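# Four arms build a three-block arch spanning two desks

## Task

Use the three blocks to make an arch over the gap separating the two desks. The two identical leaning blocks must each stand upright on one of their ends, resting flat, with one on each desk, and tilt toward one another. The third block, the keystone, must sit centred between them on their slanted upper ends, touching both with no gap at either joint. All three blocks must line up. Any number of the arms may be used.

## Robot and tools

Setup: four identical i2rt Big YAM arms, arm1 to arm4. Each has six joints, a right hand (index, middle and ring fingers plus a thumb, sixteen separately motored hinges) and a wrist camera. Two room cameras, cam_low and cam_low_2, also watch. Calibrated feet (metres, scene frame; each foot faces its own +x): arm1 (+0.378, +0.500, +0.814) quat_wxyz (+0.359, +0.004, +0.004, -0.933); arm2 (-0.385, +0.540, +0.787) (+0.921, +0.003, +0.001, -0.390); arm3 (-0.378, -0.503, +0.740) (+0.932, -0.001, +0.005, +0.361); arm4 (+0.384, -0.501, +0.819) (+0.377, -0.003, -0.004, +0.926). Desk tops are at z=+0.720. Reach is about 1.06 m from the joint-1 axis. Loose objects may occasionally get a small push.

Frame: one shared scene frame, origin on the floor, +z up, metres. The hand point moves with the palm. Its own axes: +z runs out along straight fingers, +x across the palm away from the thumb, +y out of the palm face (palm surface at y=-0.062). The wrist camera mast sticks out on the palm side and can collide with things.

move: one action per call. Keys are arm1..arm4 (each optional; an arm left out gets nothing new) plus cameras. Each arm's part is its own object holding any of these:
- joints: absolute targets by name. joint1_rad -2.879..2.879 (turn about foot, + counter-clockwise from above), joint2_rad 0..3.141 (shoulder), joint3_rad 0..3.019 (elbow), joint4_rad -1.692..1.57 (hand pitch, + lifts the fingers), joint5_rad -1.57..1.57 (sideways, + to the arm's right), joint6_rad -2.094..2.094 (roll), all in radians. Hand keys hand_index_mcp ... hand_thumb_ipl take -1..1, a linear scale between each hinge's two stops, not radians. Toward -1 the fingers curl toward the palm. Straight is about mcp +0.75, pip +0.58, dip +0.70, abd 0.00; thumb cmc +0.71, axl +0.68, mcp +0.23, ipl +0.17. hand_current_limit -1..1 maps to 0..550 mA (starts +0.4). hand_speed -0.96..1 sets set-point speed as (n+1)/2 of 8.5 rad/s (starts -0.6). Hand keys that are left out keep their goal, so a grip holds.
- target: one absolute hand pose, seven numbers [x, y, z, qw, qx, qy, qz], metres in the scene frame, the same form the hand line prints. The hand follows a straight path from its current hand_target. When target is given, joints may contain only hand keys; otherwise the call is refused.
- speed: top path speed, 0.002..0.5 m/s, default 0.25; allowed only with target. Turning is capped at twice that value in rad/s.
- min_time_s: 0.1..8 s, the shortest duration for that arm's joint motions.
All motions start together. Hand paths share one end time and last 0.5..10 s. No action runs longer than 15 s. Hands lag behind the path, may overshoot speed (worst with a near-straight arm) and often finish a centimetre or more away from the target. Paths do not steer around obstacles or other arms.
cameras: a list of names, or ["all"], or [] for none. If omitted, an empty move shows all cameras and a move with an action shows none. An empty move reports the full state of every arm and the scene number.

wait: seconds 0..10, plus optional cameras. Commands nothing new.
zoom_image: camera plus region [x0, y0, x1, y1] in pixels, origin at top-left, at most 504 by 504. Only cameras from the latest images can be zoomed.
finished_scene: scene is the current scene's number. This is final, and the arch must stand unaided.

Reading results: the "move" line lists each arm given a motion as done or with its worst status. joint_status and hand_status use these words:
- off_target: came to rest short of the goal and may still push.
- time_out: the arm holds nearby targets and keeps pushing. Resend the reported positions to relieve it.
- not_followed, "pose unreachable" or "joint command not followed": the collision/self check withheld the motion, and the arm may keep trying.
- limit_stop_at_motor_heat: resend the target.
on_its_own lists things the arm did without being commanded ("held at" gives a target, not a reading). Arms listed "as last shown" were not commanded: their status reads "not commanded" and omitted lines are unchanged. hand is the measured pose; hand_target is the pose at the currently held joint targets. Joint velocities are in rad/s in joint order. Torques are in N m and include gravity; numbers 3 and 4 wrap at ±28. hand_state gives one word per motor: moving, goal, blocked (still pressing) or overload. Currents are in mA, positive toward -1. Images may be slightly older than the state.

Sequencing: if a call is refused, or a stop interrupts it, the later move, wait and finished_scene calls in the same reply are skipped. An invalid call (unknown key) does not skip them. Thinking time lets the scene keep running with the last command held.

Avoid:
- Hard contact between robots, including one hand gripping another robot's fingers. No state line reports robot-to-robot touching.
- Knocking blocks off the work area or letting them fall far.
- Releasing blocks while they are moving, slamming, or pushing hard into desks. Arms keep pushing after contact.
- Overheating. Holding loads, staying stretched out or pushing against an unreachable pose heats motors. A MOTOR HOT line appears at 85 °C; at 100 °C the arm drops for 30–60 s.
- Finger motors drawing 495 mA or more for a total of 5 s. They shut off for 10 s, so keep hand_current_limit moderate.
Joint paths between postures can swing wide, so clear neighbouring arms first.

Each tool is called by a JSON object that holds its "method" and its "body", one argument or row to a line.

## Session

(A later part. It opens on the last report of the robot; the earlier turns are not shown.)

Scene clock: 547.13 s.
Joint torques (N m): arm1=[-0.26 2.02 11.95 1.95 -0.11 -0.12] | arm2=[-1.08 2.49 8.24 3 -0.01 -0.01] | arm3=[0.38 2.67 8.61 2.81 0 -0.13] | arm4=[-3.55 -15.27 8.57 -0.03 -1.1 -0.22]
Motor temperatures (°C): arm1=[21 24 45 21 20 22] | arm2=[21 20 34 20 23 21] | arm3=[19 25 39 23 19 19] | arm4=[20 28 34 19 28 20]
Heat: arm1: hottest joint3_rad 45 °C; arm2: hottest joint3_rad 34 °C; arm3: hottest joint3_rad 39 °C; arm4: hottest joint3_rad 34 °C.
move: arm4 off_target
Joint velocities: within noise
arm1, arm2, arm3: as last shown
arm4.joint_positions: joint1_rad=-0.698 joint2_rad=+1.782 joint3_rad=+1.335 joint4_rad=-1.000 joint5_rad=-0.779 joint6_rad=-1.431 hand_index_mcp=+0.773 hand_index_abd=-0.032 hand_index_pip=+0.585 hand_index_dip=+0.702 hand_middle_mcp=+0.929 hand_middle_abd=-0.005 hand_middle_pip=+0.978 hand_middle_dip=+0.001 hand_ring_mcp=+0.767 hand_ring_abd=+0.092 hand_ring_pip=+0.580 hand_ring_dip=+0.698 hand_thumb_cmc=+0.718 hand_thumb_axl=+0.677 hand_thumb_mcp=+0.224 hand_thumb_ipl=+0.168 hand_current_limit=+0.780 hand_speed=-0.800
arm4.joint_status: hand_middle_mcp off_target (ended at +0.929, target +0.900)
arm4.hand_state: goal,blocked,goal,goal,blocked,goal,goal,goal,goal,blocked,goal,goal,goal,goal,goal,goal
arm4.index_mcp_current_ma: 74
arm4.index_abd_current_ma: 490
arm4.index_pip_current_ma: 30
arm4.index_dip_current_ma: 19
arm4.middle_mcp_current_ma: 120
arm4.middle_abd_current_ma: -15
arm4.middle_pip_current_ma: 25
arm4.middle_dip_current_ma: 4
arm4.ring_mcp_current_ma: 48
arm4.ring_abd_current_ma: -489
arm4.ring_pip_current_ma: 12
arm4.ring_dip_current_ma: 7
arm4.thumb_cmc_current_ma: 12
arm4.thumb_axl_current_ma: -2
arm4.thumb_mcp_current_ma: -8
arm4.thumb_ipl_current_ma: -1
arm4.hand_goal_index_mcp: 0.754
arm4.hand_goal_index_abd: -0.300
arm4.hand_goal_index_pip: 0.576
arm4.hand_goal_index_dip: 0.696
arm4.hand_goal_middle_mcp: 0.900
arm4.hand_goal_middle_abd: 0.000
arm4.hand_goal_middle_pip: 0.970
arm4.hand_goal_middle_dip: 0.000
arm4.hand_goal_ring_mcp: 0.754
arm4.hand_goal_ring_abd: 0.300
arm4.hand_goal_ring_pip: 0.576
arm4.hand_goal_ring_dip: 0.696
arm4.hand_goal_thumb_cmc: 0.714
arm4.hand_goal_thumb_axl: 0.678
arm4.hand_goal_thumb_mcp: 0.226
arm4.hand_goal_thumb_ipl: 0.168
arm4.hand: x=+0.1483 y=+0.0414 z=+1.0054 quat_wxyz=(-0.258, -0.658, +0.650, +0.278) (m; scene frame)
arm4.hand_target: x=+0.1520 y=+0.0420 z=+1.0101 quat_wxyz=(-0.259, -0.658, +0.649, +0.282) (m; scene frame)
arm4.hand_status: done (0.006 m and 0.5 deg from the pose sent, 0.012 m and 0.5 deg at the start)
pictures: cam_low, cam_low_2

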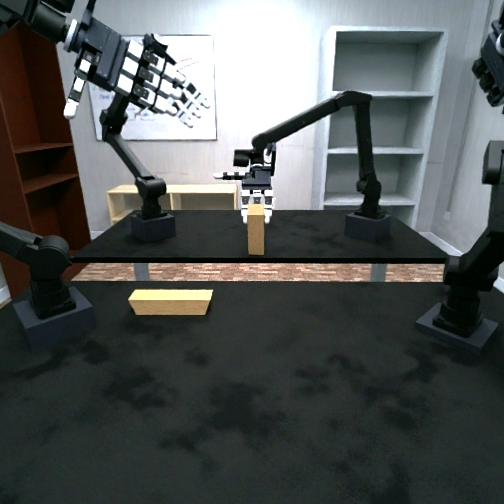

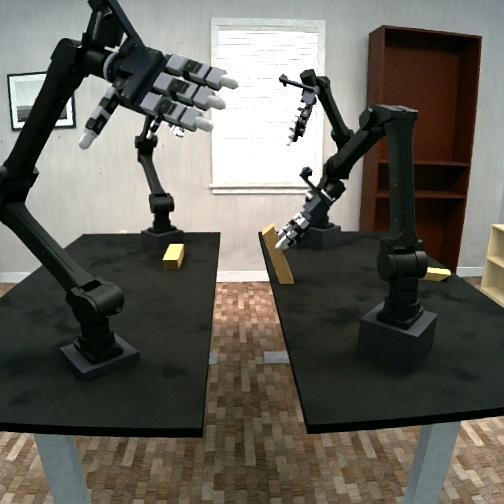

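{"method": "move", "body": {
  "arm2": {"target":[-0.308,0.210,0.985,0.0,1.0,0.0052,0.0],"speed":0.2,"joints":{"hand_index_abd":0.12,"hand_ring_abd":-0.12,"hand_middle_mcp":-0.5,"hand_middle_pip":-0.5,"hand_middle_dip":0.0}},
  "cameras": ["cam_low","cam_low_2"]
}}

{"method": "zoom_image", "body": {
  "camera": "cam_low",
  "region": [90, 200, 250, 340]
}}

{"method": "zoom_image", "body": {
  "camera": "cam_low_2",
  "region": [120, 180, 230, 290]
}}

Scene clock: 594.90 s.
Joint torques (N m): arm1=[-0.38 2.14 11.89 1.98 -0.1 -0.12] | arm2=[0.15 -2.78 6.69 1.35 0.26 0.04] | arm3=[0.32 2.67 8.59 2.81 0 -0.13] | arm4=[-3.6 -15.27 8.54 -0.02 -1.1 -0.22]
Motor temperatures (°C): arm1=[21 24 45 21 20 22] | arm2=[21 20 34 20 23 21] | arm3=[19 25 39 23 19 19] | arm4=[20 29 33 19 27 20]
Heat: arm1: hottest joint3_rad 45 °C; arm2: hottest joint3_rad 34 °C; arm3: hottest joint3_rad 39 °C; arm4: hottest joint3_rad 33 °C.
move: arm2 done
Joint velocities: within noise
arm1.joint_positions: joint1_rad=+0.156 joint2_rad=+0.631 joint3_rad=+1.334 joint4_rad=-1.380 joint5_rad=-0.110 joint6_rad=+1.098 hand_index_mcp=+0.753 hand_index_abd=+0.000 hand_index_pip=+0.577 hand_index_dip=+0.696 hand_middle_mcp=+0.754 hand_middle_abd=+0.000 hand_middle_pip=+0.577 hand_middle_dip=+0.696 hand_ring_mcp=+0.754 hand_ring_abd=+0.000 hand_ring_pip=+0.577 hand_ring_dip=+0.696 hand_thumb_cmc=+0.714 hand_thumb_axl=+0.677 hand_thumb_mcp=+0.225 hand_thumb_ipl=+0.168 hand_current_limit=+0.400 hand_speed=-0.600
arm1.joint_status: not commanded
arm1.hand_state: goal,goal,goal,goal,goal,goal,goal,goal,goal,goal,goal,goal,goal,goal,goal,goal
arm1.index_mcp_current_ma: -1
arm1.index_abd_current_ma: 0
arm1.index_pip_current_ma: 1
arm1.index_dip_current_ma: 0
arm1.middle_mcp_current_ma: -1
arm1.middle_abd_current_ma: 0
arm1.middle_pip_current_ma: 1
arm1.middle_dip_current_ma: 0
arm1.ring_mcp_current_ma: -1
arm1.ring_abd_current_ma: 0
arm1.ring_pip_current_ma: 1
arm1.ring_dip_current_ma: 0
arm1.thumb_cmc_current_ma: 1
arm1.thumb_axl_current_ma: -2
arm1.thumb_mcp_current_ma: -2
arm1.thumb_ipl_current_ma: -1
arm1.hand_goal_index_mcp: 0.754
arm1.hand_goal_index_abd: 0.000
arm1.hand_goal_index_pip: 0.576
arm1.hand_goal_index_dip: 0.696
arm1.hand_goal_middle_mcp: 0.754
arm1.hand_goal_middle_abd: 0.000
arm1.hand_goal_middle_pip: 0.576
arm1.hand_goal_middle_dip: 0.696
arm1.hand_goal_ring_mcp: 0.754
arm1.hand_goal_ring_abd: 0.000
arm1.hand_goal_ring_pip: 0.576
arm1.hand_goal_ring_dip: 0.696
arm1.hand_goal_thumb_cmc: 0.714
arm1.hand_goal_thumb_axl: 0.678
arm1.hand_goal_thumb_mcp: 0.226
arm1.hand_goal_thumb_ipl: 0.168
arm1.hand: x=+0.1611 y=+0.3354 z=+1.3208 quat_wxyz=(+0.407, +0.588, -0.686, +0.136) (m; scene frame)
arm1.hand_target: x=+0.1623 y=+0.3369 z=+1.3347 quat_wxyz=(+0.421, +0.584, -0.680, +0.139) (m; scene frame)
arm1.hand_status: not commanded
arm2.joint_positions: joint1_rad=-0.393 joint2_rad=+1.015 joint3_rad=+0.917 joint4_rad=-1.468 joint5_rad=+0.000 joint6_rad=+0.386 hand_index_mcp=+0.754 hand_index_abd=+0.120 hand_index_pip=+0.577 hand_index_dip=+0.696 hand_middle_mcp=-0.489 hand_middle_abd=+0.001 hand_middle_pip=-0.498 hand_middle_dip=+0.003 hand_ring_mcp=+0.754 hand_ring_abd=-0.116 hand_ring_pip=+0.577 hand_ring_dip=+0.696 hand_thumb_cmc=+0.714 hand_thumb_axl=+0.677 hand_thumb_mcp=+0.224 hand_thumb_ipl=+0.168 hand_current_limit=+0.400 hand_speed=-0.600
arm2.joint_status: all done
arm2.hand_state: goal,goal,goal,goal,goal,goal,goal,goal,goal,goal,goal,goal,goal,goal,goal,goal
arm2.index_mcp_current_ma: 0
arm2.index_abd_current_ma: 0
arm2.index_pip_current_ma: 0
arm2.index_dip_current_ma: 0
arm2.middle_mcp_current_ma: 7
arm2.middle_abd_current_ma: 0
arm2.middle_pip_current_ma: 0
arm2.middle_dip_current_ma: 1
arm2.ring_mcp_current_ma: 0
arm2.ring_abd_current_ma: 1
arm2.ring_pip_current_ma: 0
arm2.ring_dip_current_ma: 0
arm2.thumb_cmc_current_ma: 0
arm2.thumb_axl_current_ma: 0
arm2.thumb_mcp_current_ma: -1
arm2.thumb_ipl_current_ma: 0
arm2.hand_goal_index_mcp: 0.754
arm2.hand_goal_index_abd: 0.120
arm2.hand_goal_index_pip: 0.576
arm2.hand_goal_index_dip: 0.696
arm2.hand_goal_middle_mcp: -0.500
arm2.hand_goal_middle_abd: 0.000
arm2.hand_goal_middle_pip: -0.500
arm2.hand_goal_middle_dip: 0.000
arm2.hand_goal_ring_mcp: 0.754
arm2.hand_goal_ring_abd: -0.120
arm2.hand_goal_ring_pip: 0.576
arm2.hand_goal_ring_dip: 0.696
arm2.hand_goal_thumb_cmc: 0.714
arm2.hand_goal_thumb_axl: 0.678
arm2.hand_goal_thumb_mcp: 0.226
arm2.hand_goal_thumb_ipl: 0.168
arm2.hand: x=-0.3130 y=+0.2116 z=+0.9885 quat_wxyz=(-0.001, +1.000, -0.005, +0.001) (m; scene frame)
arm2.hand_target: x=-0.3080 y=+0.2101 z=+0.9851 quat_wxyz=(+0.000, +1.000, +0.005, +0.000) (m; scene frame)
arm2.hand_status: done (0.006 m and 1.2 deg from the pose sent, 0.358 m and 72.3 deg at the start)
arm3, arm4: as last shown
arm4.joint_positions: joint1_rad=-0.698 joint2_rad=+1.782 joint3_rad=+1.335 joint4_rad=-1.000 joint5_rad=-0.779 joint6_rad=-1.432 hand_index_mcp=+0.773 hand_index_abd=-0.032 hand_index_pip=+0.585 hand_index_dip=+0.702 hand_middle_mcp=+0.929 hand_middle_abd=-0.005 hand_middle_pip=+0.978 hand_middle_dip=+0.001 hand_ring_mcp=+0.767 hand_ring_abd=+0.092 hand_ring_pip=+0.580 hand_ring_dip=+0.698 hand_thumb_cmc=+0.718 hand_thumb_axl=+0.677 hand_thumb_mcp=+0.224 hand_thumb_ipl=+0.168 hand_current_limit=+0.780 hand_speed=-0.800
arm4.hand: x=+0.1483 y=+0.0414 z=+1.0054 quat_wxyz=(-0.258, -0.659, +0.650, +0.278) (m; scene frame)
arm4.hand_target: x=+0.1520 y=+0.0420 z=+1.0101 quat_wxyz=(-0.259, -0.658, +0.648, +0.282) (m; scene frame)
pictures: cam_low, cam_low_2

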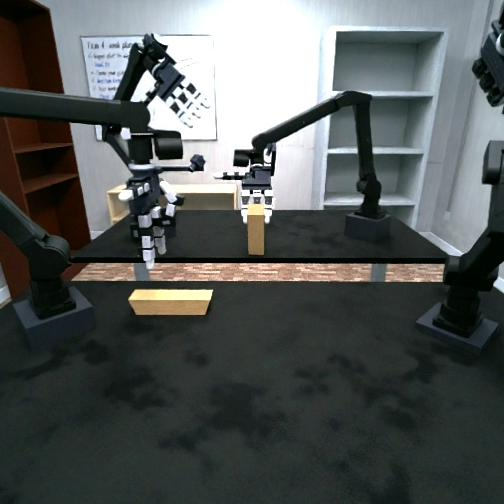

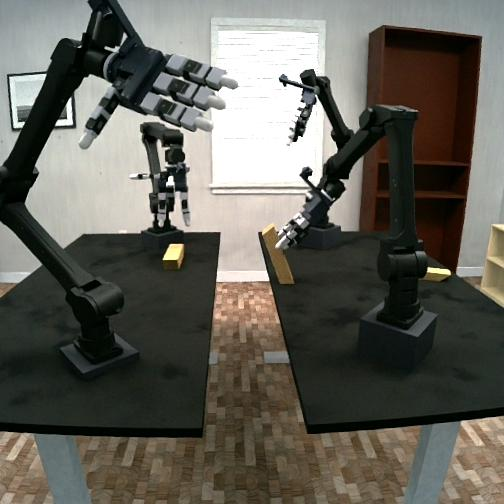

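Scaled by 3.150.

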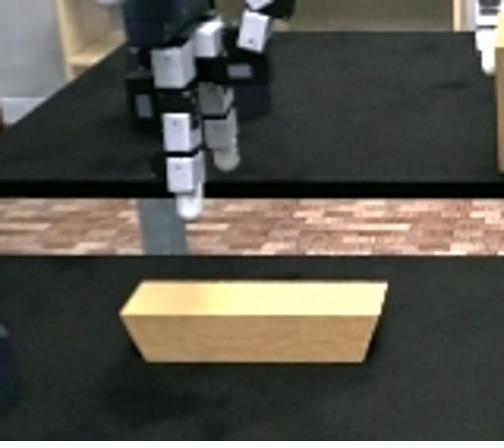

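Scaled by 4.582.

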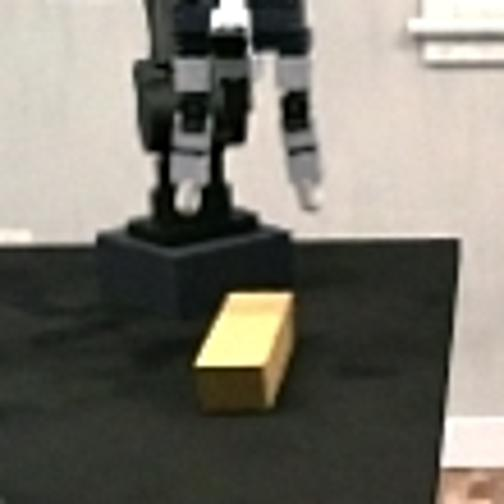

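{"method": "move", "body": {
  "arm2": {"target":[-0.306,0.210,0.867,0.0,1.0,0.0052,0.0],"speed":0.1},
  "cameras": ["cam_low","cam_low_2"]
}}

{"method": "zoom_image", "body": {
  "camera": "cam_low",
  "region": [90, 220, 250, 340]
}}

{"method": "zoom_image", "body": {
  "camera": "cam_low_2",
  "region": [130, 210, 220, 290]
}}

Scene clock: 608.40 s.
Joint torques (N m): arm1=[0.09 1.9 11.89 2.03 -0.05 -0.12] | arm2=[0.09 -3.02 5.89 1.32 0.25 0.07] | arm3=[0.32 2.61 8.59 2.81 0 -0.13] | arm4=[-3.6 -15.33 8.53 -0.01 -1.1 -0.21]
Motor temperatures (°C): arm1=[21 24 45 21 20 22] | arm2=[21 20 34 19 23 21] | arm3=[19 25 39 23 19 19] | arm4=[20 29 32 19 27 20]
Heat: arm1: hottest joint3_rad 45 °C; arm2: hottest joint3_rad 34 °C; arm3: hottest joint3_rad 39 °C; arm4: hottest joint3_rad 32 °C.
move: arm2 done
Joint velocities: within noise
arm1, arm4: as last shown
arm2.joint_positions: joint1_rad=-0.388 joint2_rad=+1.123 joint3_rad=+0.668 joint4_rad=-1.108 joint5_rad=+0.000 joint6_rad=+0.386 hand_index_mcp=+0.754 hand_index_abd=+0.120 hand_index_pip=+0.577 hand_index_dip=+0.696 hand_middle_mcp=-0.489 hand_middle_abd=+0.001 hand_middle_pip=-0.498 hand_middle_dip=+0.003 hand_ring_mcp=+0.754 hand_ring_abd=-0.116 hand_ring_pip=+0.577 hand_ring_dip=+0.696 hand_thumb_cmc=+0.714 hand_thumb_axl=+0.677 hand_thumb_mcp=+0.224 hand_thumb_ipl=+0.168 hand_current_limit=+0.400 hand_speed=-0.600
arm2.joint_status: not commanded
arm2.hand_state: goal,goal,goal,goal,goal,goal,goal,goal,goal,goal,goal,goal,goal,goal,goal,goal
arm2.index_mcp_current_ma: 0
arm2.index_abd_current_ma: 0
arm2.index_pip_current_ma: 0
arm2.index_dip_current_ma: 0
arm2.middle_mcp_current_ma: 7
arm2.middle_abd_current_ma: 0
arm2.middle_pip_current_ma: 0
arm2.middle_dip_current_ma: 1
arm2.ring_mcp_current_ma: 0
arm2.ring_abd_current_ma: 1
arm2.ring_pip_current_ma: 0
arm2.ring_dip_current_ma: 0
arm2.thumb_cmc_current_ma: 0
arm2.thumb_axl_current_ma: 0
arm2.thumb_mcp_current_ma: -1
arm2.thumb_ipl_current_ma: 0
arm2.hand_goal_index_mcp: 0.754
arm2.hand_goal_index_abd: 0.120
arm2.hand_goal_index_pip: 0.576
arm2.hand_goal_index_dip: 0.696
arm2.hand_goal_middle_mcp: -0.500
arm2.hand_goal_middle_abd: 0.000
arm2.hand_goal_middle_pip: -0.500
arm2.hand_goal_middle_dip: 0.000
arm2.hand_goal_ring_mcp: 0.754
arm2.hand_goal_ring_abd: -0.120
arm2.hand_goal_ring_pip: 0.576
arm2.hand_goal_ring_dip: 0.696
arm2.hand_goal_thumb_cmc: 0.714
arm2.hand_goal_thumb_axl: 0.678
arm2.hand_goal_thumb_mcp: 0.226
arm2.hand_goal_thumb_ipl: 0.168
arm2.hand: x=-0.3098 y=+0.2095 z=+0.8718 quat_wxyz=(+0.001, +1.000, -0.002, +0.002) (m; scene frame)
arm2.hand_target: x=-0.3061 y=+0.2101 z=+0.8671 quat_wxyz=(+0.000, +1.000, +0.005, +0.000) (m; scene frame)
arm2.hand_status: done (0.006 m and 0.8 deg from the pose sent, 0.122 m and 1.2 deg at the start)
arm3.joint_positions: joint1_rad=-1.193 joint2_rad=+0.636 joint3_rad=+1.450 joint4_rad=-1.164 joint5_rad=-0.009 joint6_rad=+1.034 hand_index_mcp=+0.756 hand_index_abd=+0.001 hand_index_pip=+0.577 hand_index_dip=+0.696 hand_middle_mcp=+0.756 hand_middle_abd=+0.001 hand_middle_pip=+0.577 hand_middle_dip=+0.696 hand_ring_mcp=+0.757 hand_ring_abd=+0.001 hand_ring_pip=+0.577 hand_ring_dip=+0.696 hand_thumb_cmc=+0.716 hand_thumb_axl=+0.677 hand_thumb_mcp=+0.226 hand_thumb_ipl=+0.168 hand_current_limit=+0.400 hand_speed=-0.600
arm3.joint_status: not commanded
arm3.hand_state: goal,goal,goal,goal,goal,goal,goal,goal,goal,goal,goal,goal,goal,goal,goal,goal
arm3.index_mcp_current_ma: 5
arm3.index_abd_current_ma: 1
arm3.index_pip_current_ma: 1
arm3.index_dip_current_ma: 0
arm3.middle_mcp_current_ma: 6
arm3.middle_abd_current_ma: 1
arm3.middle_pip_current_ma: 1
arm3.middle_dip_current_ma: 0
arm3.ring_mcp_current_ma: 6
arm3.ring_abd_current_ma: 1
arm3.ring_pip_current_ma: 1
arm3.ring_dip_current_ma: 0
arm3.thumb_cmc_current_ma: 3
arm3.thumb_axl_current_ma: -2
arm3.thumb_mcp_current_ma: 0
arm3.thumb_ipl_current_ma: -1
arm3.hand_goal_index_mcp: 0.754
arm3.hand_goal_index_abd: 0.000
arm3.hand_goal_index_pip: 0.576
arm3.hand_goal_index_dip: 0.696
arm3.hand_goal_middle_mcp: 0.754
arm3.hand_goal_middle_abd: 0.000
arm3.hand_goal_middle_pip: 0.576
arm3.hand_goal_middle_dip: 0.696
arm3.hand_goal_ring_mcp: 0.754
arm3.hand_goal_ring_abd: 0.000
arm3.hand_goal_ring_pip: 0.576
arm3.hand_goal_ring_dip: 0.696
arm3.hand_goal_thumb_cmc: 0.714
arm3.hand_goal_thumb_axl: 0.678
arm3.hand_goal_thumb_mcp: 0.226
arm3.hand_goal_thumb_ipl: 0.168
arm3.hand: x=-0.1744 y=-0.6894 z=+1.3649 quat_wxyz=(+0.272, +0.820, +0.039, +0.503) (m; scene frame)
arm3.hand_target: x=-0.1795 y=-0.6886 z=+1.3787 quat_wxyz=(+0.280, +0.811, +0.036, +0.513) (m; scene frame)
arm3.hand_status: not commanded
pictures: cam_low, cam_low_2

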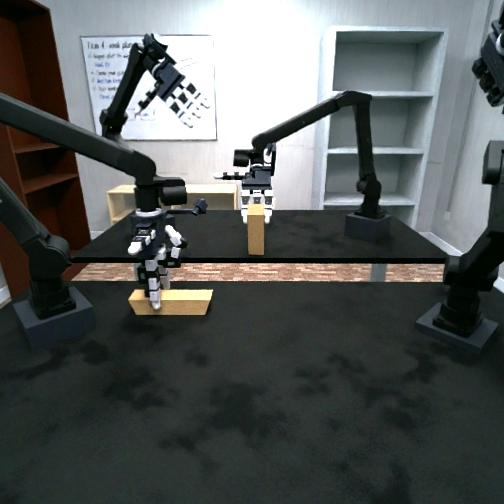

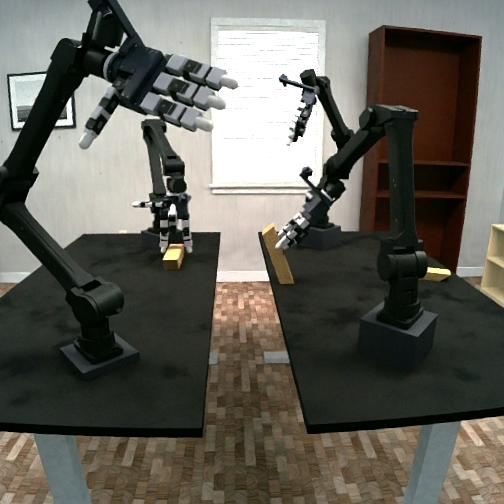

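Scaled by 3.150.

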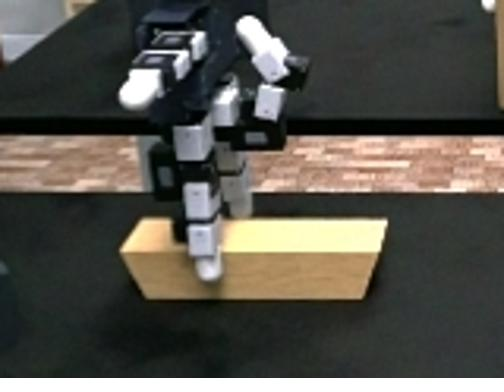

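Scaled by 5.600.

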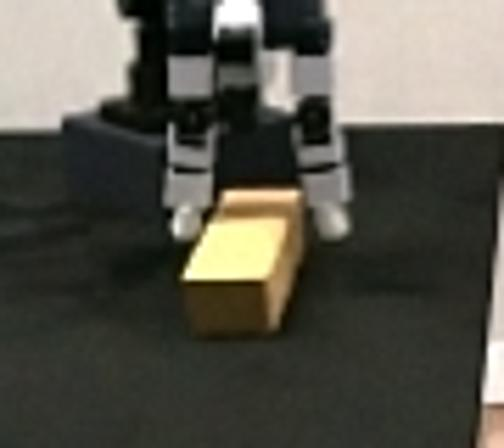

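{"method": "move", "body": {
  "arm2": {"joints":{"hand_index_abd":-0.3,"hand_ring_abd":0.3,"hand_current_limit":0.78,"hand_speed":-0.9}},
  "cameras": ["cam_low_2"]
}}

{"method": "zoom_image", "body": {
  "camera": "cam_low_2",
  "region": [130, 210, 220, 290]
}}

Scene clock: 617.50 s.
Joint torques (N m): arm1=[-0.56 2.08 11.88 2.1 -0.1 -0.11] | arm2=[0.15 -3.14 5.94 1.35 0.1 0.06] | arm3=[0.38 2.67 8.61 2.81 0 -0.12] | arm4=[-3.6 -15.21 8.54 -0.06 -1.1 -0.22]
Motor temperatures (°C): arm1=[21 24 45 21 20 22] | arm2=[21 20 34 19 23 21] | arm3=[19 25 39 23 19 19] | arm4=[20 29 32 19 27 20]
Heat: arm1: hottest joint3_rad 45 °C; arm2: hottest joint3_rad 34 °C; arm3: hottest joint3_rad 39 °C; arm4: hottest joint3_rad 32 °C.
move: arm2 off_target
Joint velocities: within noise
arm1, arm3, arm4: as last shown
arm2.joint_positions: joint1_rad=-0.387 joint2_rad=+1.125 joint3_rad=+0.668 joint4_rad=-1.108 joint5_rad=+0.004 joint6_rad=+0.386 hand_index_mcp=+0.755 hand_index_abd=-0.050 hand_index_pip=+0.577 hand_index_dip=+0.696 hand_middle_mcp=-0.489 hand_middle_abd=+0.001 hand_middle_pip=-0.498 hand_middle_dip=+0.003 hand_ring_mcp=+0.753 hand_ring_abd=+0.080 hand_ring_pip=+0.577 hand_ring_dip=+0.696 hand_thumb_cmc=+0.714 hand_thumb_axl=+0.677 hand_thumb_mcp=+0.224 hand_thumb_ipl=+0.168 hand_current_limit=+0.780 hand_speed=-0.900
arm2.joint_status: hand_index_abd off_target (ended at -0.050, target -0.300); hand_ring_abd off_target (ended at +0.080, target +0.300); the others done
arm2.hand_state: goal,blocked,goal,goal,goal,goal,goal,goal,goal,blocked,goal,goal,goal,goal,goal,goal
arm2.index_mcp_current_ma: 0
arm2.index_abd_current_ma: 490
arm2.index_pip_current_ma: 0
arm2.index_dip_current_ma: 0
arm2.middle_mcp_current_ma: 7
arm2.middle_abd_current_ma: 0
arm2.middle_pip_current_ma: 0
arm2.middle_dip_current_ma: 1
arm2.ring_mcp_current_ma: 0
arm2.ring_abd_current_ma: -489
arm2.ring_pip_current_ma: 0
arm2.ring_dip_current_ma: 0
arm2.thumb_cmc_current_ma: 0
arm2.thumb_axl_current_ma: 0
arm2.thumb_mcp_current_ma: -1
arm2.thumb_ipl_current_ma: 0
arm2.hand_goal_index_mcp: 0.754
arm2.hand_goal_index_abd: -0.300
arm2.hand_goal_index_pip: 0.576
arm2.hand_goal_index_dip: 0.696
arm2.hand_goal_middle_mcp: -0.500
arm2.hand_goal_middle_abd: 0.000
arm2.hand_goal_middle_pip: -0.500
arm2.hand_goal_middle_dip: 0.000
arm2.hand_goal_ring_mcp: 0.754
arm2.hand_goal_ring_abd: 0.300
arm2.hand_goal_ring_pip: 0.576
arm2.hand_goal_ring_dip: 0.696
arm2.hand_goal_thumb_cmc: 0.714
arm2.hand_goal_thumb_axl: 0.678
arm2.hand_goal_thumb_mcp: 0.226
arm2.hand_goal_thumb_ipl: 0.168
arm2.hand: x=-0.3104 y=+0.2093 z=+0.8714 quat_wxyz=(+0.001, +1.000, -0.002, -0.001) (m; scene frame)
arm2.hand_target: x=-0.3061 y=+0.2101 z=+0.8670 quat_wxyz=(+0.000, +1.000, +0.005, +0.000) (m; scene frame)
arm2.hand_status: not commanded
pictures: cam_low_2

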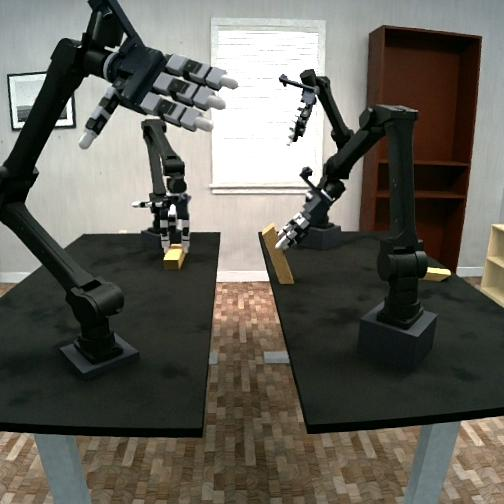

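Scaled by 5.600.

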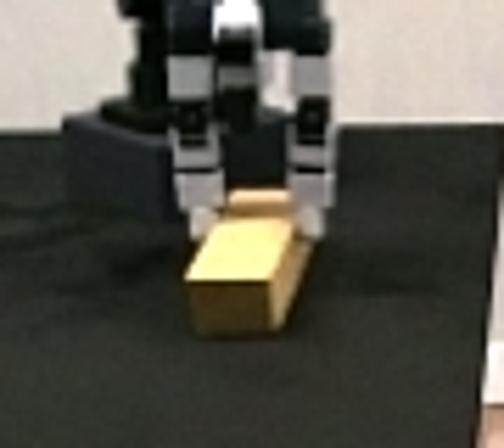

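{"method": "move", "body": {
  "arm2": {"target":[-0.3105,0.1546,0.915,-0.1305,0.9914,0.003,0.0],"speed":0.06}
}}

{"method": "move", "body": {
  "arm2": {"target":[-0.3105,0.0875,0.925,-0.2756,0.9613,0.003,-0.001],"speed":0.06},
  "cameras": ["cam_low","cam_low_2"]
}}

{"method": "zoom_image", "body": {
  "camera": "cam_low",
  "region": [90, 200, 270, 340]
}}

Scene clock: 634.43 s.
Joint torques (N m): arm1=[0.09 2.02 11.9 2.1 -0.04 -0.16] | arm2=[-2.02 -7.06 10.15 -0.72 -0.09 0.04] | arm3=[0.38 2.61 8.61 2.82 0 -0.13] | arm4=[-3.55 -15.33 8.57 -0.02 -1.1 -0.21]
Motor temperatures (°C): arm1=[21 24 45 21 20 22] | arm2=[21 20 34 19 23 21] | arm3=[19 25 39 23 19 19] | arm4=[20 29 32 19 28 20]
Heat: arm1: hottest joint3_rad 45 °C; arm2: hottest joint3_rad 34 °C; arm3: hottest joint3_rad 39 °C; arm4: hottest joint3_rad 32 °C.
move: arm2 off_target
Joint velocities: within noise
arm1, arm3, arm4: as last shown
arm2.joint_positions: joint1_rad=-0.485 joint2_rad=+1.373 joint3_rad=+0.988 joint4_rad=-1.464 joint5_rad=-0.064 joint6_rad=+0.267 hand_index_mcp=+0.741 hand_index_abd=-0.050 hand_index_pip=+0.571 hand_index_dip=+0.695 hand_middle_mcp=-0.489 hand_middle_abd=+0.001 hand_middle_pip=-0.498 hand_middle_dip=+0.003 hand_ring_mcp=+0.742 hand_ring_abd=+0.083 hand_ring_pip=+0.571 hand_ring_dip=+0.694 hand_thumb_cmc=+0.714 hand_thumb_axl=+0.677 hand_thumb_mcp=+0.224 hand_thumb_ipl=+0.168 hand_current_limit=+0.780 hand_speed=-0.900
arm2.joint_status: not commanded
arm2.hand_state: goal,blocked,goal,goal,goal,goal,goal,goal,goal,blocked,goal,goal,goal,goal,goal,goal
arm2.index_mcp_current_ma: -9
arm2.index_abd_current_ma: 490
arm2.index_pip_current_ma: -2
arm2.index_dip_current_ma: 0
arm2.middle_mcp_current_ma: 7
arm2.middle_abd_current_ma: 0
arm2.middle_pip_current_ma: 0
arm2.middle_dip_current_ma: 1
arm2.ring_mcp_current_ma: -8
arm2.ring_abd_current_ma: -489
arm2.ring_pip_current_ma: -2
arm2.ring_dip_current_ma: 0
arm2.thumb_cmc_current_ma: 0
arm2.thumb_axl_current_ma: 0
arm2.thumb_mcp_current_ma: -1
arm2.thumb_ipl_current_ma: 0
arm2.hand_goal_index_mcp: 0.754
arm2.hand_goal_index_abd: -0.300
arm2.hand_goal_index_pip: 0.576
arm2.hand_goal_index_dip: 0.696
arm2.hand_goal_middle_mcp: -0.500
arm2.hand_goal_middle_abd: 0.000
arm2.hand_goal_middle_pip: -0.500
arm2.hand_goal_middle_dip: 0.000
arm2.hand_goal_ring_mcp: 0.754
arm2.hand_goal_ring_abd: 0.300
arm2.hand_goal_ring_pip: 0.576
arm2.hand_goal_ring_dip: 0.696
arm2.hand_goal_thumb_cmc: 0.714
arm2.hand_goal_thumb_axl: 0.678
arm2.hand_goal_thumb_mcp: 0.226
arm2.hand_goal_thumb_ipl: 0.168
arm2.hand: x=-0.3125 y=+0.1726 z=+0.8954 quat_wxyz=(-0.145, +0.989, +0.004, -0.007) (m; scene frame)
arm2.hand_target: x=-0.3108 y=+0.1554 z=+0.9150 quat_wxyz=(-0.130, +0.992, +0.003, +0.000) (m; scene frame)
arm2.hand_status: off_target (0.027 m and 1.8 deg from the pose sent, 0.070 m and 15.1 deg at the start)
pictures: none

Scene clock: 637.47 s.
Joint torques (N m): arm1=[-0.09 2.67 11.85 1.95 -0.07 -0.12] | arm2=[-1.96 -11.46 9.92 -1.14 -0.13 0.06] | arm3=[0.32 2.73 8.61 2.8 0 -0.13] | arm4=[-3.49 -15.27 8.57 -0.03 -1.1 -0.21]
Motor temperatures (°C): arm1=[21 24 45 21 20 22] | arm2=[21 20 34 19 23 21] | arm3=[19 25 39 23 19 19] | arm4=[20 29 32 19 28 20]
Heat: arm1: hottest joint3_rad 45 °C; arm2: hottest joint3_rad 34 °C; arm3: hottest joint3_rad 39 °C; arm4: hottest joint3_rad 32 °C.
move: arm2 off_target
Joint velocities: within noise
arm1, arm3, arm4: as last shown
arm2.joint_positions: joint1_rad=-0.547 joint2_rad=+1.631 joint3_rad=+1.308 joint4_rad=-1.680 joint5_rad=-0.093 joint6_rad=+0.199 hand_index_mcp=+0.735 hand_index_abd=-0.050 hand_index_pip=+0.568 hand_index_dip=+0.695 hand_middle_mcp=-0.489 hand_middle_abd=+0.001 hand_middle_pip=-0.498 hand_middle_dip=+0.003 hand_ring_mcp=+0.742 hand_ring_abd=+0.083 hand_ring_pip=+0.571 hand_ring_dip=+0.694 hand_thumb_cmc=+0.713 hand_thumb_axl=+0.677 hand_thumb_mcp=+0.224 hand_thumb_ipl=+0.168 hand_current_limit=+0.780 hand_speed=-0.900
arm2.joint_status: not commanded
arm2.hand_state: goal,blocked,goal,goal,goal,goal,goal,goal,goal,blocked,goal,goal,goal,goal,goal,goal
arm2.index_mcp_current_ma: -16
arm2.index_abd_current_ma: 490
arm2.index_pip_current_ma: -3
arm2.index_dip_current_ma: 0
arm2.middle_mcp_current_ma: 7
arm2.middle_abd_current_ma: 0
arm2.middle_pip_current_ma: 0
arm2.middle_dip_current_ma: 1
arm2.ring_mcp_current_ma: -8
arm2.ring_abd_current_ma: -489
arm2.ring_pip_current_ma: -2
arm2.ring_dip_current_ma: 0
arm2.thumb_cmc_current_ma: 0
arm2.thumb_axl_current_ma: 0
arm2.thumb_mcp_current_ma: -1
arm2.thumb_ipl_current_ma: 0
arm2.hand_goal_index_mcp: 0.754
arm2.hand_goal_index_abd: -0.300
arm2.hand_goal_index_pip: 0.576
arm2.hand_goal_index_dip: 0.696
arm2.hand_goal_middle_mcp: -0.500
arm2.hand_goal_middle_abd: 0.000
arm2.hand_goal_middle_pip: -0.500
arm2.hand_goal_middle_dip: 0.000
arm2.hand_goal_ring_mcp: 0.754
arm2.hand_goal_ring_abd: 0.300
arm2.hand_goal_ring_pip: 0.576
arm2.hand_goal_ring_dip: 0.696
arm2.hand_goal_thumb_cmc: 0.714
arm2.hand_goal_thumb_axl: 0.678
arm2.hand_goal_thumb_mcp: 0.226
arm2.hand_goal_thumb_ipl: 0.168
arm2.hand: x=-0.3099 y=+0.1042 z=+0.9073 quat_wxyz=(-0.222, +0.975, +0.002, +0.000) (m; scene frame)
arm2.hand_target: x=-0.3107 y=+0.0885 z=+0.9243 quat_wxyz=(-0.209, +0.978, +0.000, +0.006) (m; scene frame)
arm2.hand_status: off_target (0.024 m and 6.3 deg from the pose sent, 0.090 m and 15.4 deg at the start; a joint's target at an end of its range on 44 of 91 steps)
pictures: cam_low, cam_low_2

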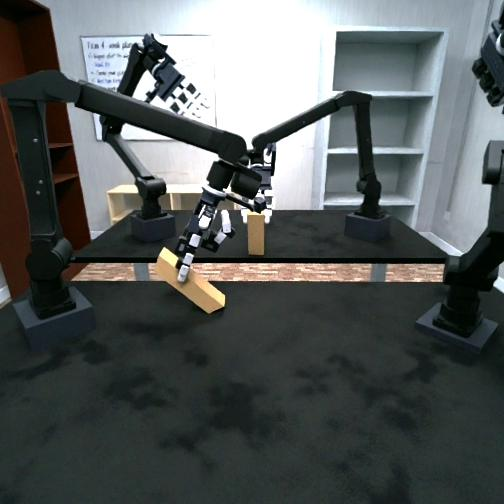

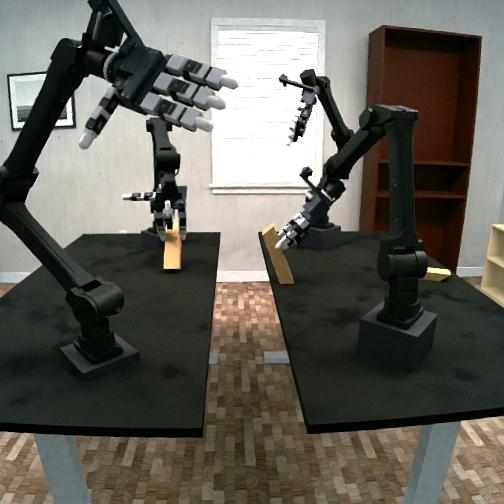

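Scaled by 2.800.

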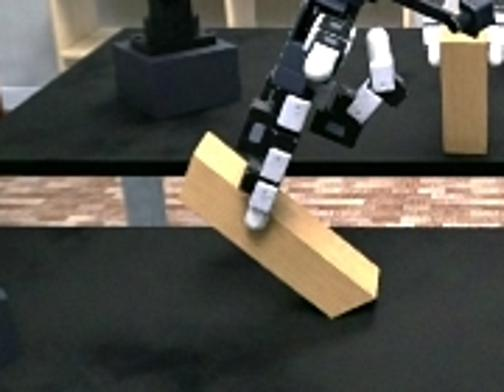

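{"method": "move", "body": {
  "arm2": {"target":[-0.3707,0.090,1.010,-0.3145,0.9133,-0.2447,0.0843],"speed":0.07},
  "cameras": ["cam_low","cam_low_2"]
}}

{"method": "zoom_image", "body": {
  "camera": "cam_low",
  "region": [90, 180, 270, 320]
}}

Scene clock: 658.30 s.
Joint torques (N m): arm1=[-0.32 1.79 12.03 1.87 -0.07 -0.14] | arm2=[-1.96 -13.74 11.19 -0.8 -0.68 0.23] | arm3=[0.38 2.67 8.61 2.8 0 -0.13] | arm4=[-3.66 -15.21 8.55 -0.03 -1.1 -0.21]
Motor temperatures (°C): arm1=[21 24 45 21 20 22] | arm2=[21 21 37 19 23 21] | arm3=[19 25 39 23 19 19] | arm4=[20 29 32 19 28 20]
Heat: arm1: hottest joint3_rad 45 °C; arm2: hottest joint3_rad 37 °C; arm3: hottest joint3_rad 39 °C; arm4: hottest joint3_rad 32 °C.
move: arm2 off_target
Joint velocities: within noise
arm1, arm3, arm4: as last shown
arm2.joint_positions: joint1_rad=-0.702 joint2_rad=+1.523 joint3_rad=+1.363 joint4_rad=-1.680 joint5_rad=-0.300 joint6_rad=+0.591 hand_index_mcp=+0.730 hand_index_abd=-0.050 hand_index_pip=+0.565 hand_index_dip=+0.695 hand_middle_mcp=-0.489 hand_middle_abd=+0.001 hand_middle_pip=-0.498 hand_middle_dip=+0.003 hand_ring_mcp=+0.734 hand_ring_abd=+0.083 hand_ring_pip=+0.569 hand_ring_dip=+0.694 hand_thumb_cmc=+0.713 hand_thumb_axl=+0.677 hand_thumb_mcp=+0.224 hand_thumb_ipl=+0.168 hand_current_limit=+0.780 hand_speed=-0.900
arm2.joint_status: not commanded
arm2.hand_state: blocked,blocked,goal,goal,goal,goal,goal,goal,goal,blocked,goal,goal,goal,goal,goal,goal
arm2.index_mcp_current_ma: -24
arm2.index_abd_current_ma: 489
arm2.index_pip_current_ma: -6
arm2.index_dip_current_ma: 0
arm2.middle_mcp_current_ma: 7
arm2.middle_abd_current_ma: 0
arm2.middle_pip_current_ma: 0
arm2.middle_dip_current_ma: 1
arm2.ring_mcp_current_ma: -17
arm2.ring_abd_current_ma: -489
arm2.ring_pip_current_ma: -3
arm2.ring_dip_current_ma: 0
arm2.thumb_cmc_current_ma: 0
arm2.thumb_axl_current_ma: 0
arm2.thumb_mcp_current_ma: -1
arm2.thumb_ipl_current_ma: 0
arm2.hand_goal_index_mcp: 0.754
arm2.hand_goal_index_abd: -0.300
arm2.hand_goal_index_pip: 0.576
arm2.hand_goal_index_dip: 0.696
arm2.hand_goal_middle_mcp: -0.500
arm2.hand_goal_middle_abd: 0.000
arm2.hand_goal_middle_pip: -0.500
arm2.hand_goal_middle_dip: 0.000
arm2.hand_goal_ring_mcp: 0.754
arm2.hand_goal_ring_abd: 0.300
arm2.hand_goal_ring_pip: 0.576
arm2.hand_goal_ring_dip: 0.696
arm2.hand_goal_thumb_cmc: 0.714
arm2.hand_goal_thumb_axl: 0.678
arm2.hand_goal_thumb_mcp: 0.226
arm2.hand_goal_thumb_ipl: 0.168
arm2.hand: x=-0.3678 y=+0.1041 z=+0.9702 quat_wxyz=(-0.177, +0.941, -0.273, +0.096) (m; scene frame)
arm2.hand_target: x=-0.3706 y=+0.0922 z=+1.0086 quat_wxyz=(-0.143, +0.943, -0.278, +0.114) (m; scene frame)
arm2.hand_status: off_target (0.042 m and 16.5 deg from the pose sent, 0.120 m and 32.6 deg at the start; a joint's target at an end of its range on 147 of 147 steps)
pictures: cam_low, cam_low_2

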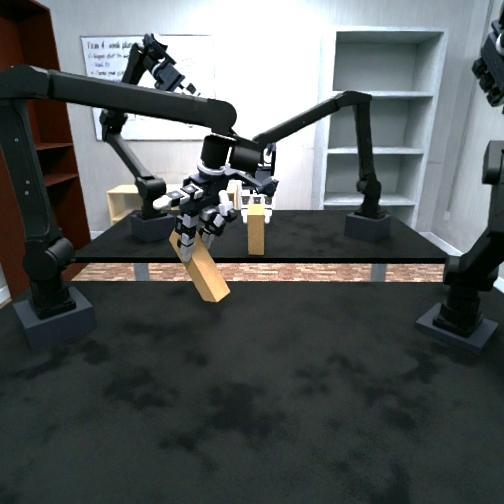

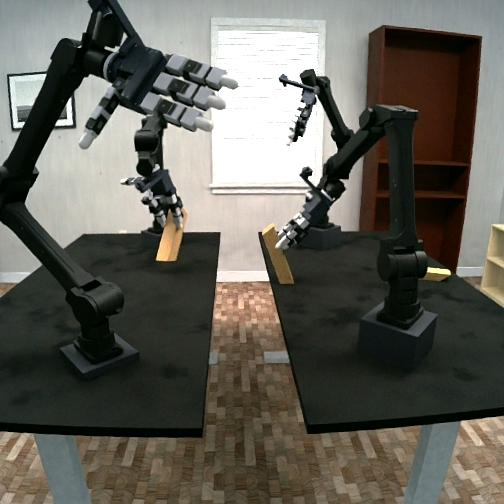

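Scaled by 2.800.

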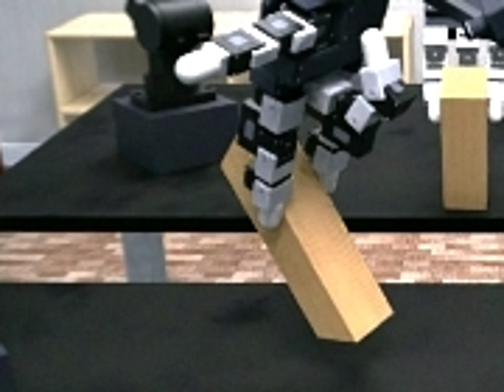

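{"method": "move", "body": {
  "arm2": {"target":[-0.365,0.095,1.04,-0.2676,0.8236,-0.4755,0.1545],"speed":0.1}
}}

{"method": "move", "body": {
  "arm2": {"target":[-0.25,0.04,1.03,-0.2534,0.6601,-0.6601,0.2534],"speed":0.1},
  "cameras": ["cam_low","cam_low_2"]
}}

{"method": "zoom_image", "body": {
  "camera": "cam_low_2",
  "region": [150, 170, 310, 300]
}}

{"method": "zoom_image", "body": {
  "camera": "cam_low",
  "region": [180, 160, 330, 310]
}}

Scene clock: 676.63 s.
Joint torques (N m): arm1=[-0.67 2.26 11.92 2.15 -0.08 -0.14] | arm2=[-1.79 -11.63 11.71 -0.42 -1.17 0.21] | arm3=[0.32 2.67 8.61 2.81 0 -0.13] | arm4=[-3.55 -15.21 8.53 -0.03 -1.09 -0.22]
Motor temperatures (°C): arm1=[21 24 45 21 20 22] | arm2=[21 21 41 19 23 21] | arm3=[19 25 39 23 19 19] | arm4=[20 29 32 19 28 20]
Heat: arm1: hottest joint3_rad 45 °C; arm2: hottest joint3_rad 41 °C; arm3: hottest joint3_rad 39 °C; arm4: hottest joint3_rad 32 °C.
move: arm2 off_target
Joint velocities: within noise
arm1, arm3, arm4: as last shown
arm2.joint_positions: joint1_rad=-0.736 joint2_rad=+1.523 joint3_rad=+1.473 joint4_rad=-1.686 joint5_rad=-0.498 joint6_rad=+1.076 hand_index_mcp=+0.730 hand_index_abd=-0.050 hand_index_pip=+0.565 hand_index_dip=+0.694 hand_middle_mcp=-0.489 hand_middle_abd=+0.001 hand_middle_pip=-0.498 hand_middle_dip=+0.003 hand_ring_mcp=+0.729 hand_ring_abd=+0.083 hand_ring_pip=+0.567 hand_ring_dip=+0.693 hand_thumb_cmc=+0.712 hand_thumb_axl=+0.677 hand_thumb_mcp=+0.224 hand_thumb_ipl=+0.168 hand_current_limit=+0.780 hand_speed=-0.900
arm2.joint_status: not commanded
arm2.hand_state: blocked,blocked,goal,goal,goal,goal,goal,goal,blocked,blocked,goal,goal,goal,goal,goal,goal
arm2.index_mcp_current_ma: -24
arm2.index_abd_current_ma: 489
arm2.index_pip_current_ma: -6
arm2.index_dip_current_ma: 0
arm2.middle_mcp_current_ma: 7
arm2.middle_abd_current_ma: 0
arm2.middle_pip_current_ma: 0
arm2.middle_dip_current_ma: 1
arm2.ring_mcp_current_ma: -26
arm2.ring_abd_current_ma: -489
arm2.ring_pip_current_ma: -5
arm2.ring_dip_current_ma: -1
arm2.thumb_cmc_current_ma: 0
arm2.thumb_axl_current_ma: 0
arm2.thumb_mcp_current_ma: -1
arm2.thumb_ipl_current_ma: 0
arm2.hand_goal_index_mcp: 0.754
arm2.hand_goal_index_abd: -0.300
arm2.hand_goal_index_pip: 0.576
arm2.hand_goal_index_dip: 0.696
arm2.hand_goal_middle_mcp: -0.500
arm2.hand_goal_middle_abd: 0.000
arm2.hand_goal_middle_pip: -0.500
arm2.hand_goal_middle_dip: 0.000
arm2.hand_goal_ring_mcp: 0.754
arm2.hand_goal_ring_abd: 0.300
arm2.hand_goal_ring_pip: 0.576
arm2.hand_goal_ring_dip: 0.696
arm2.hand_goal_thumb_cmc: 0.714
arm2.hand_goal_thumb_axl: 0.678
arm2.hand_goal_thumb_mcp: 0.226
arm2.hand_goal_thumb_ipl: 0.168
arm2.hand: x=-0.3629 y=+0.1103 z=+1.0107 quat_wxyz=(-0.200, +0.827, -0.499, +0.166) (m; scene frame)
arm2.hand_target: x=-0.3648 y=+0.0967 z=+1.0391 quat_wxyz=(-0.179, +0.826, -0.501, +0.187) (m; scene frame)
arm2.hand_status: off_target (0.033 m and 8.3 deg from the pose sent, 0.070 m and 29.6 deg at the start; a joint's target at an end of its range on 104 of 105 steps)
pictures: none

Scene clock: 680.07 s.
Joint torques (N m): arm1=[0.03 2.08 12.04 1.98 -0.05 -0.16] | arm2=[0.21 -15.27 12.19 1.2 -1.58 0.27] | arm3=[0.32 2.67 8.61 2.81 0 -0.13] | arm4=[-3.6 -15.15 8.53 -0.02 -1.1 -0.22]
Motor temperatures (°C): arm1=[21 24 45 21 20 22] | arm2=[21 21 41 19 24 21] | arm3=[19 25 39 23 19 19] | arm4=[20 29 31 19 28 20]
Heat: arm1: hottest joint3_rad 45 °C; arm2: hottest joint3_rad 41 °C; arm3: hottest joint3_rad 39 °C; arm4: hottest joint3_rad 31 °C.
move: arm2 off_target
Joint velocities: within noise
arm1, arm3: as last shown
arm2.joint_positions: joint1_rad=-0.624 joint2_rad=+1.692 joint3_rad=+1.624 joint4_rad=-1.455 joint5_rad=-0.704 joint6_rad=+1.768 hand_index_mcp=+0.712 hand_index_abd=-0.050 hand_index_pip=+0.553 hand_index_dip=+0.688 hand_middle_mcp=-0.489 hand_middle_abd=+0.001 hand_middle_pip=-0.498 hand_middle_dip=+0.003 hand_ring_mcp=+0.724 hand_ring_abd=+0.083 hand_ring_pip=+0.564 hand_ring_dip=+0.691 hand_thumb_cmc=+0.711 hand_thumb_axl=+0.677 hand_thumb_mcp=+0.224 hand_thumb_ipl=+0.168 hand_current_limit=+0.780 hand_speed=-0.900
arm2.joint_status: not commanded
arm2.hand_state: blocked,blocked,blocked,goal,goal,goal,goal,goal,blocked,blocked,goal,goal,goal,goal,goal,goal
arm2.index_mcp_current_ma: -59
arm2.index_abd_current_ma: 490
arm2.index_pip_current_ma: -20
arm2.index_dip_current_ma: -3
arm2.middle_mcp_current_ma: 7
arm2.middle_abd_current_ma: 0
arm2.middle_pip_current_ma: 0
arm2.middle_dip_current_ma: 1
arm2.ring_mcp_current_ma: -35
arm2.ring_abd_current_ma: -489
arm2.ring_pip_current_ma: -7
arm2.ring_dip_current_ma: -2
arm2.thumb_cmc_current_ma: -1
arm2.thumb_axl_current_ma: 0
arm2.thumb_mcp_current_ma: -1
arm2.thumb_ipl_current_ma: 0
arm2.hand_goal_index_mcp: 0.754
arm2.hand_goal_index_abd: -0.300
arm2.hand_goal_index_pip: 0.576
arm2.hand_goal_index_dip: 0.696
arm2.hand_goal_middle_mcp: -0.500
arm2.hand_goal_middle_abd: 0.000
arm2.hand_goal_middle_pip: -0.500
arm2.hand_goal_middle_dip: 0.000
arm2.hand_goal_ring_mcp: 0.754
arm2.hand_goal_ring_abd: 0.300
arm2.hand_goal_ring_pip: 0.576
arm2.hand_goal_ring_dip: 0.696
arm2.hand_goal_thumb_cmc: 0.714
arm2.hand_goal_thumb_axl: 0.678
arm2.hand_goal_thumb_mcp: 0.226
arm2.hand_goal_thumb_ipl: 0.168
arm2.hand: x=-0.2624 y=+0.0624 z=+0.9979 quat_wxyz=(-0.271, +0.651, -0.675, +0.215) (m; scene frame)
arm2.hand_target: x=-0.2507 y=+0.0428 z=+1.0304 quat_wxyz=(-0.254, +0.660, -0.660, +0.254) (m; scene frame)
arm2.hand_status: off_target (0.041 m and 5.2 deg from the pose sent, 0.134 m and 29.2 deg at the start)
arm4.joint_positions: joint1_rad=-0.698 joint2_rad=+1.782 joint3_rad=+1.335 joint4_rad=-1.000 joint5_rad=-0.779 joint6_rad=-1.432 hand_index_mcp=+0.773 hand_index_abd=-0.032 hand_index_pip=+0.585 hand_index_dip=+0.702 hand_middle_mcp=+0.929 hand_middle_abd=-0.005 hand_middle_pip=+0.978 hand_middle_dip=+0.001 hand_ring_mcp=+0.767 hand_ring_abd=+0.092 hand_ring_pip=+0.580 hand_ring_dip=+0.698 hand_thumb_cmc=+0.718 hand_thumb_axl=+0.677 hand_thumb_mcp=+0.224 hand_thumb_ipl=+0.168 hand_current_limit=+0.780 hand_speed=-0.800
arm4.joint_status: not commanded
arm4.hand_state: goal,blocked,goal,goal,blocked,goal,goal,goal,goal,blocked,goal,goal,goal,goal,goal,goal
arm4.index_mcp_current_ma: 74
arm4.index_abd_current_ma: 490
arm4.index_pip_current_ma: 30
arm4.index_dip_current_ma: 19
arm4.middle_mcp_current_ma: 120
arm4.middle_abd_current_ma: -15
arm4.middle_pip_current_ma: 25
arm4.middle_dip_current_ma: 4
arm4.ring_mcp_current_ma: 48
arm4.ring_abd_current_ma: -489
arm4.ring_pip_current_ma: 12
arm4.ring_dip_current_ma: 7
arm4.thumb_cmc_current_ma: 12
arm4.thumb_axl_current_ma: -2
arm4.thumb_mcp_current_ma: -8
arm4.thumb_ipl_current_ma: -1
arm4.hand_goal_index_mcp: 0.754
arm4.hand_goal_index_abd: -0.300
arm4.hand_goal_index_pip: 0.576
arm4.hand_goal_index_dip: 0.696
arm4.hand_goal_middle_mcp: 0.900
arm4.hand_goal_middle_abd: 0.000
arm4.hand_goal_middle_pip: 0.970
arm4.hand_goal_middle_dip: 0.000
arm4.hand_goal_ring_mcp: 0.754
arm4.hand_goal_ring_abd: 0.300
arm4.hand_goal_ring_pip: 0.576
arm4.hand_goal_ring_dip: 0.696
arm4.hand_goal_thumb_cmc: 0.714
arm4.hand_goal_thumb_axl: 0.678
arm4.hand_goal_thumb_mcp: 0.226
arm4.hand_goal_thumb_ipl: 0.168
arm4.hand: x=+0.1483 y=+0.0414 z=+1.0054 quat_wxyz=(-0.258, -0.659, +0.650, +0.278) (m; scene frame)
arm4.hand_target: x=+0.1520 y=+0.0420 z=+1.0101 quat_wxyz=(-0.259, -0.658, +0.648, +0.282) (m; scene frame)
arm4.hand_status: not commanded
pictures: cam_low, cam_low_2

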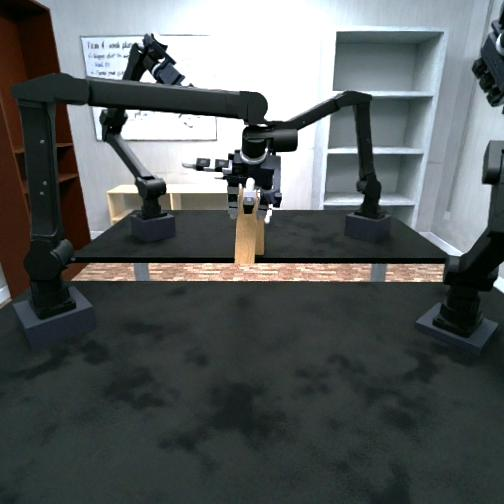

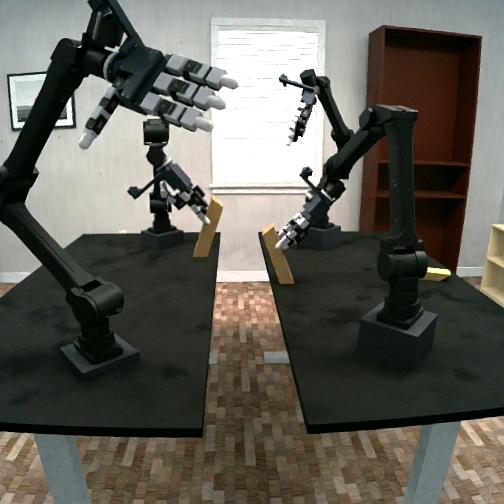

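Scaled by 3.150.

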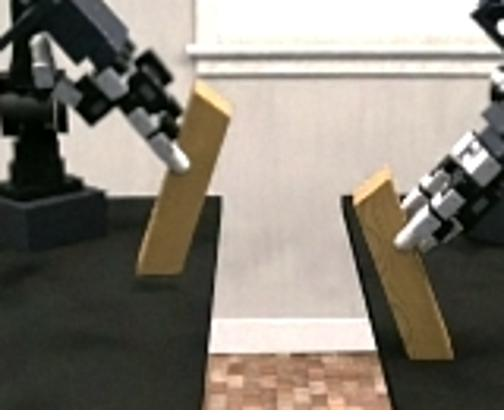

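Scaled by 3.360.

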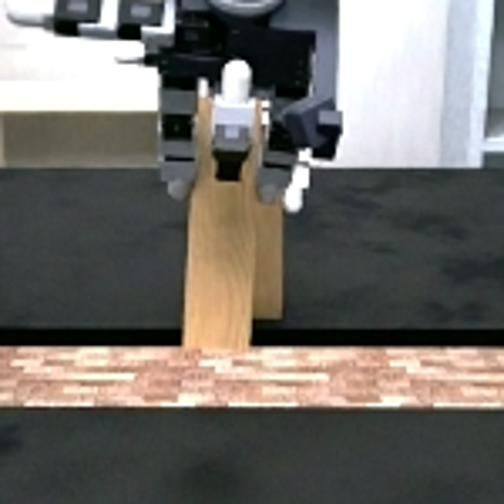

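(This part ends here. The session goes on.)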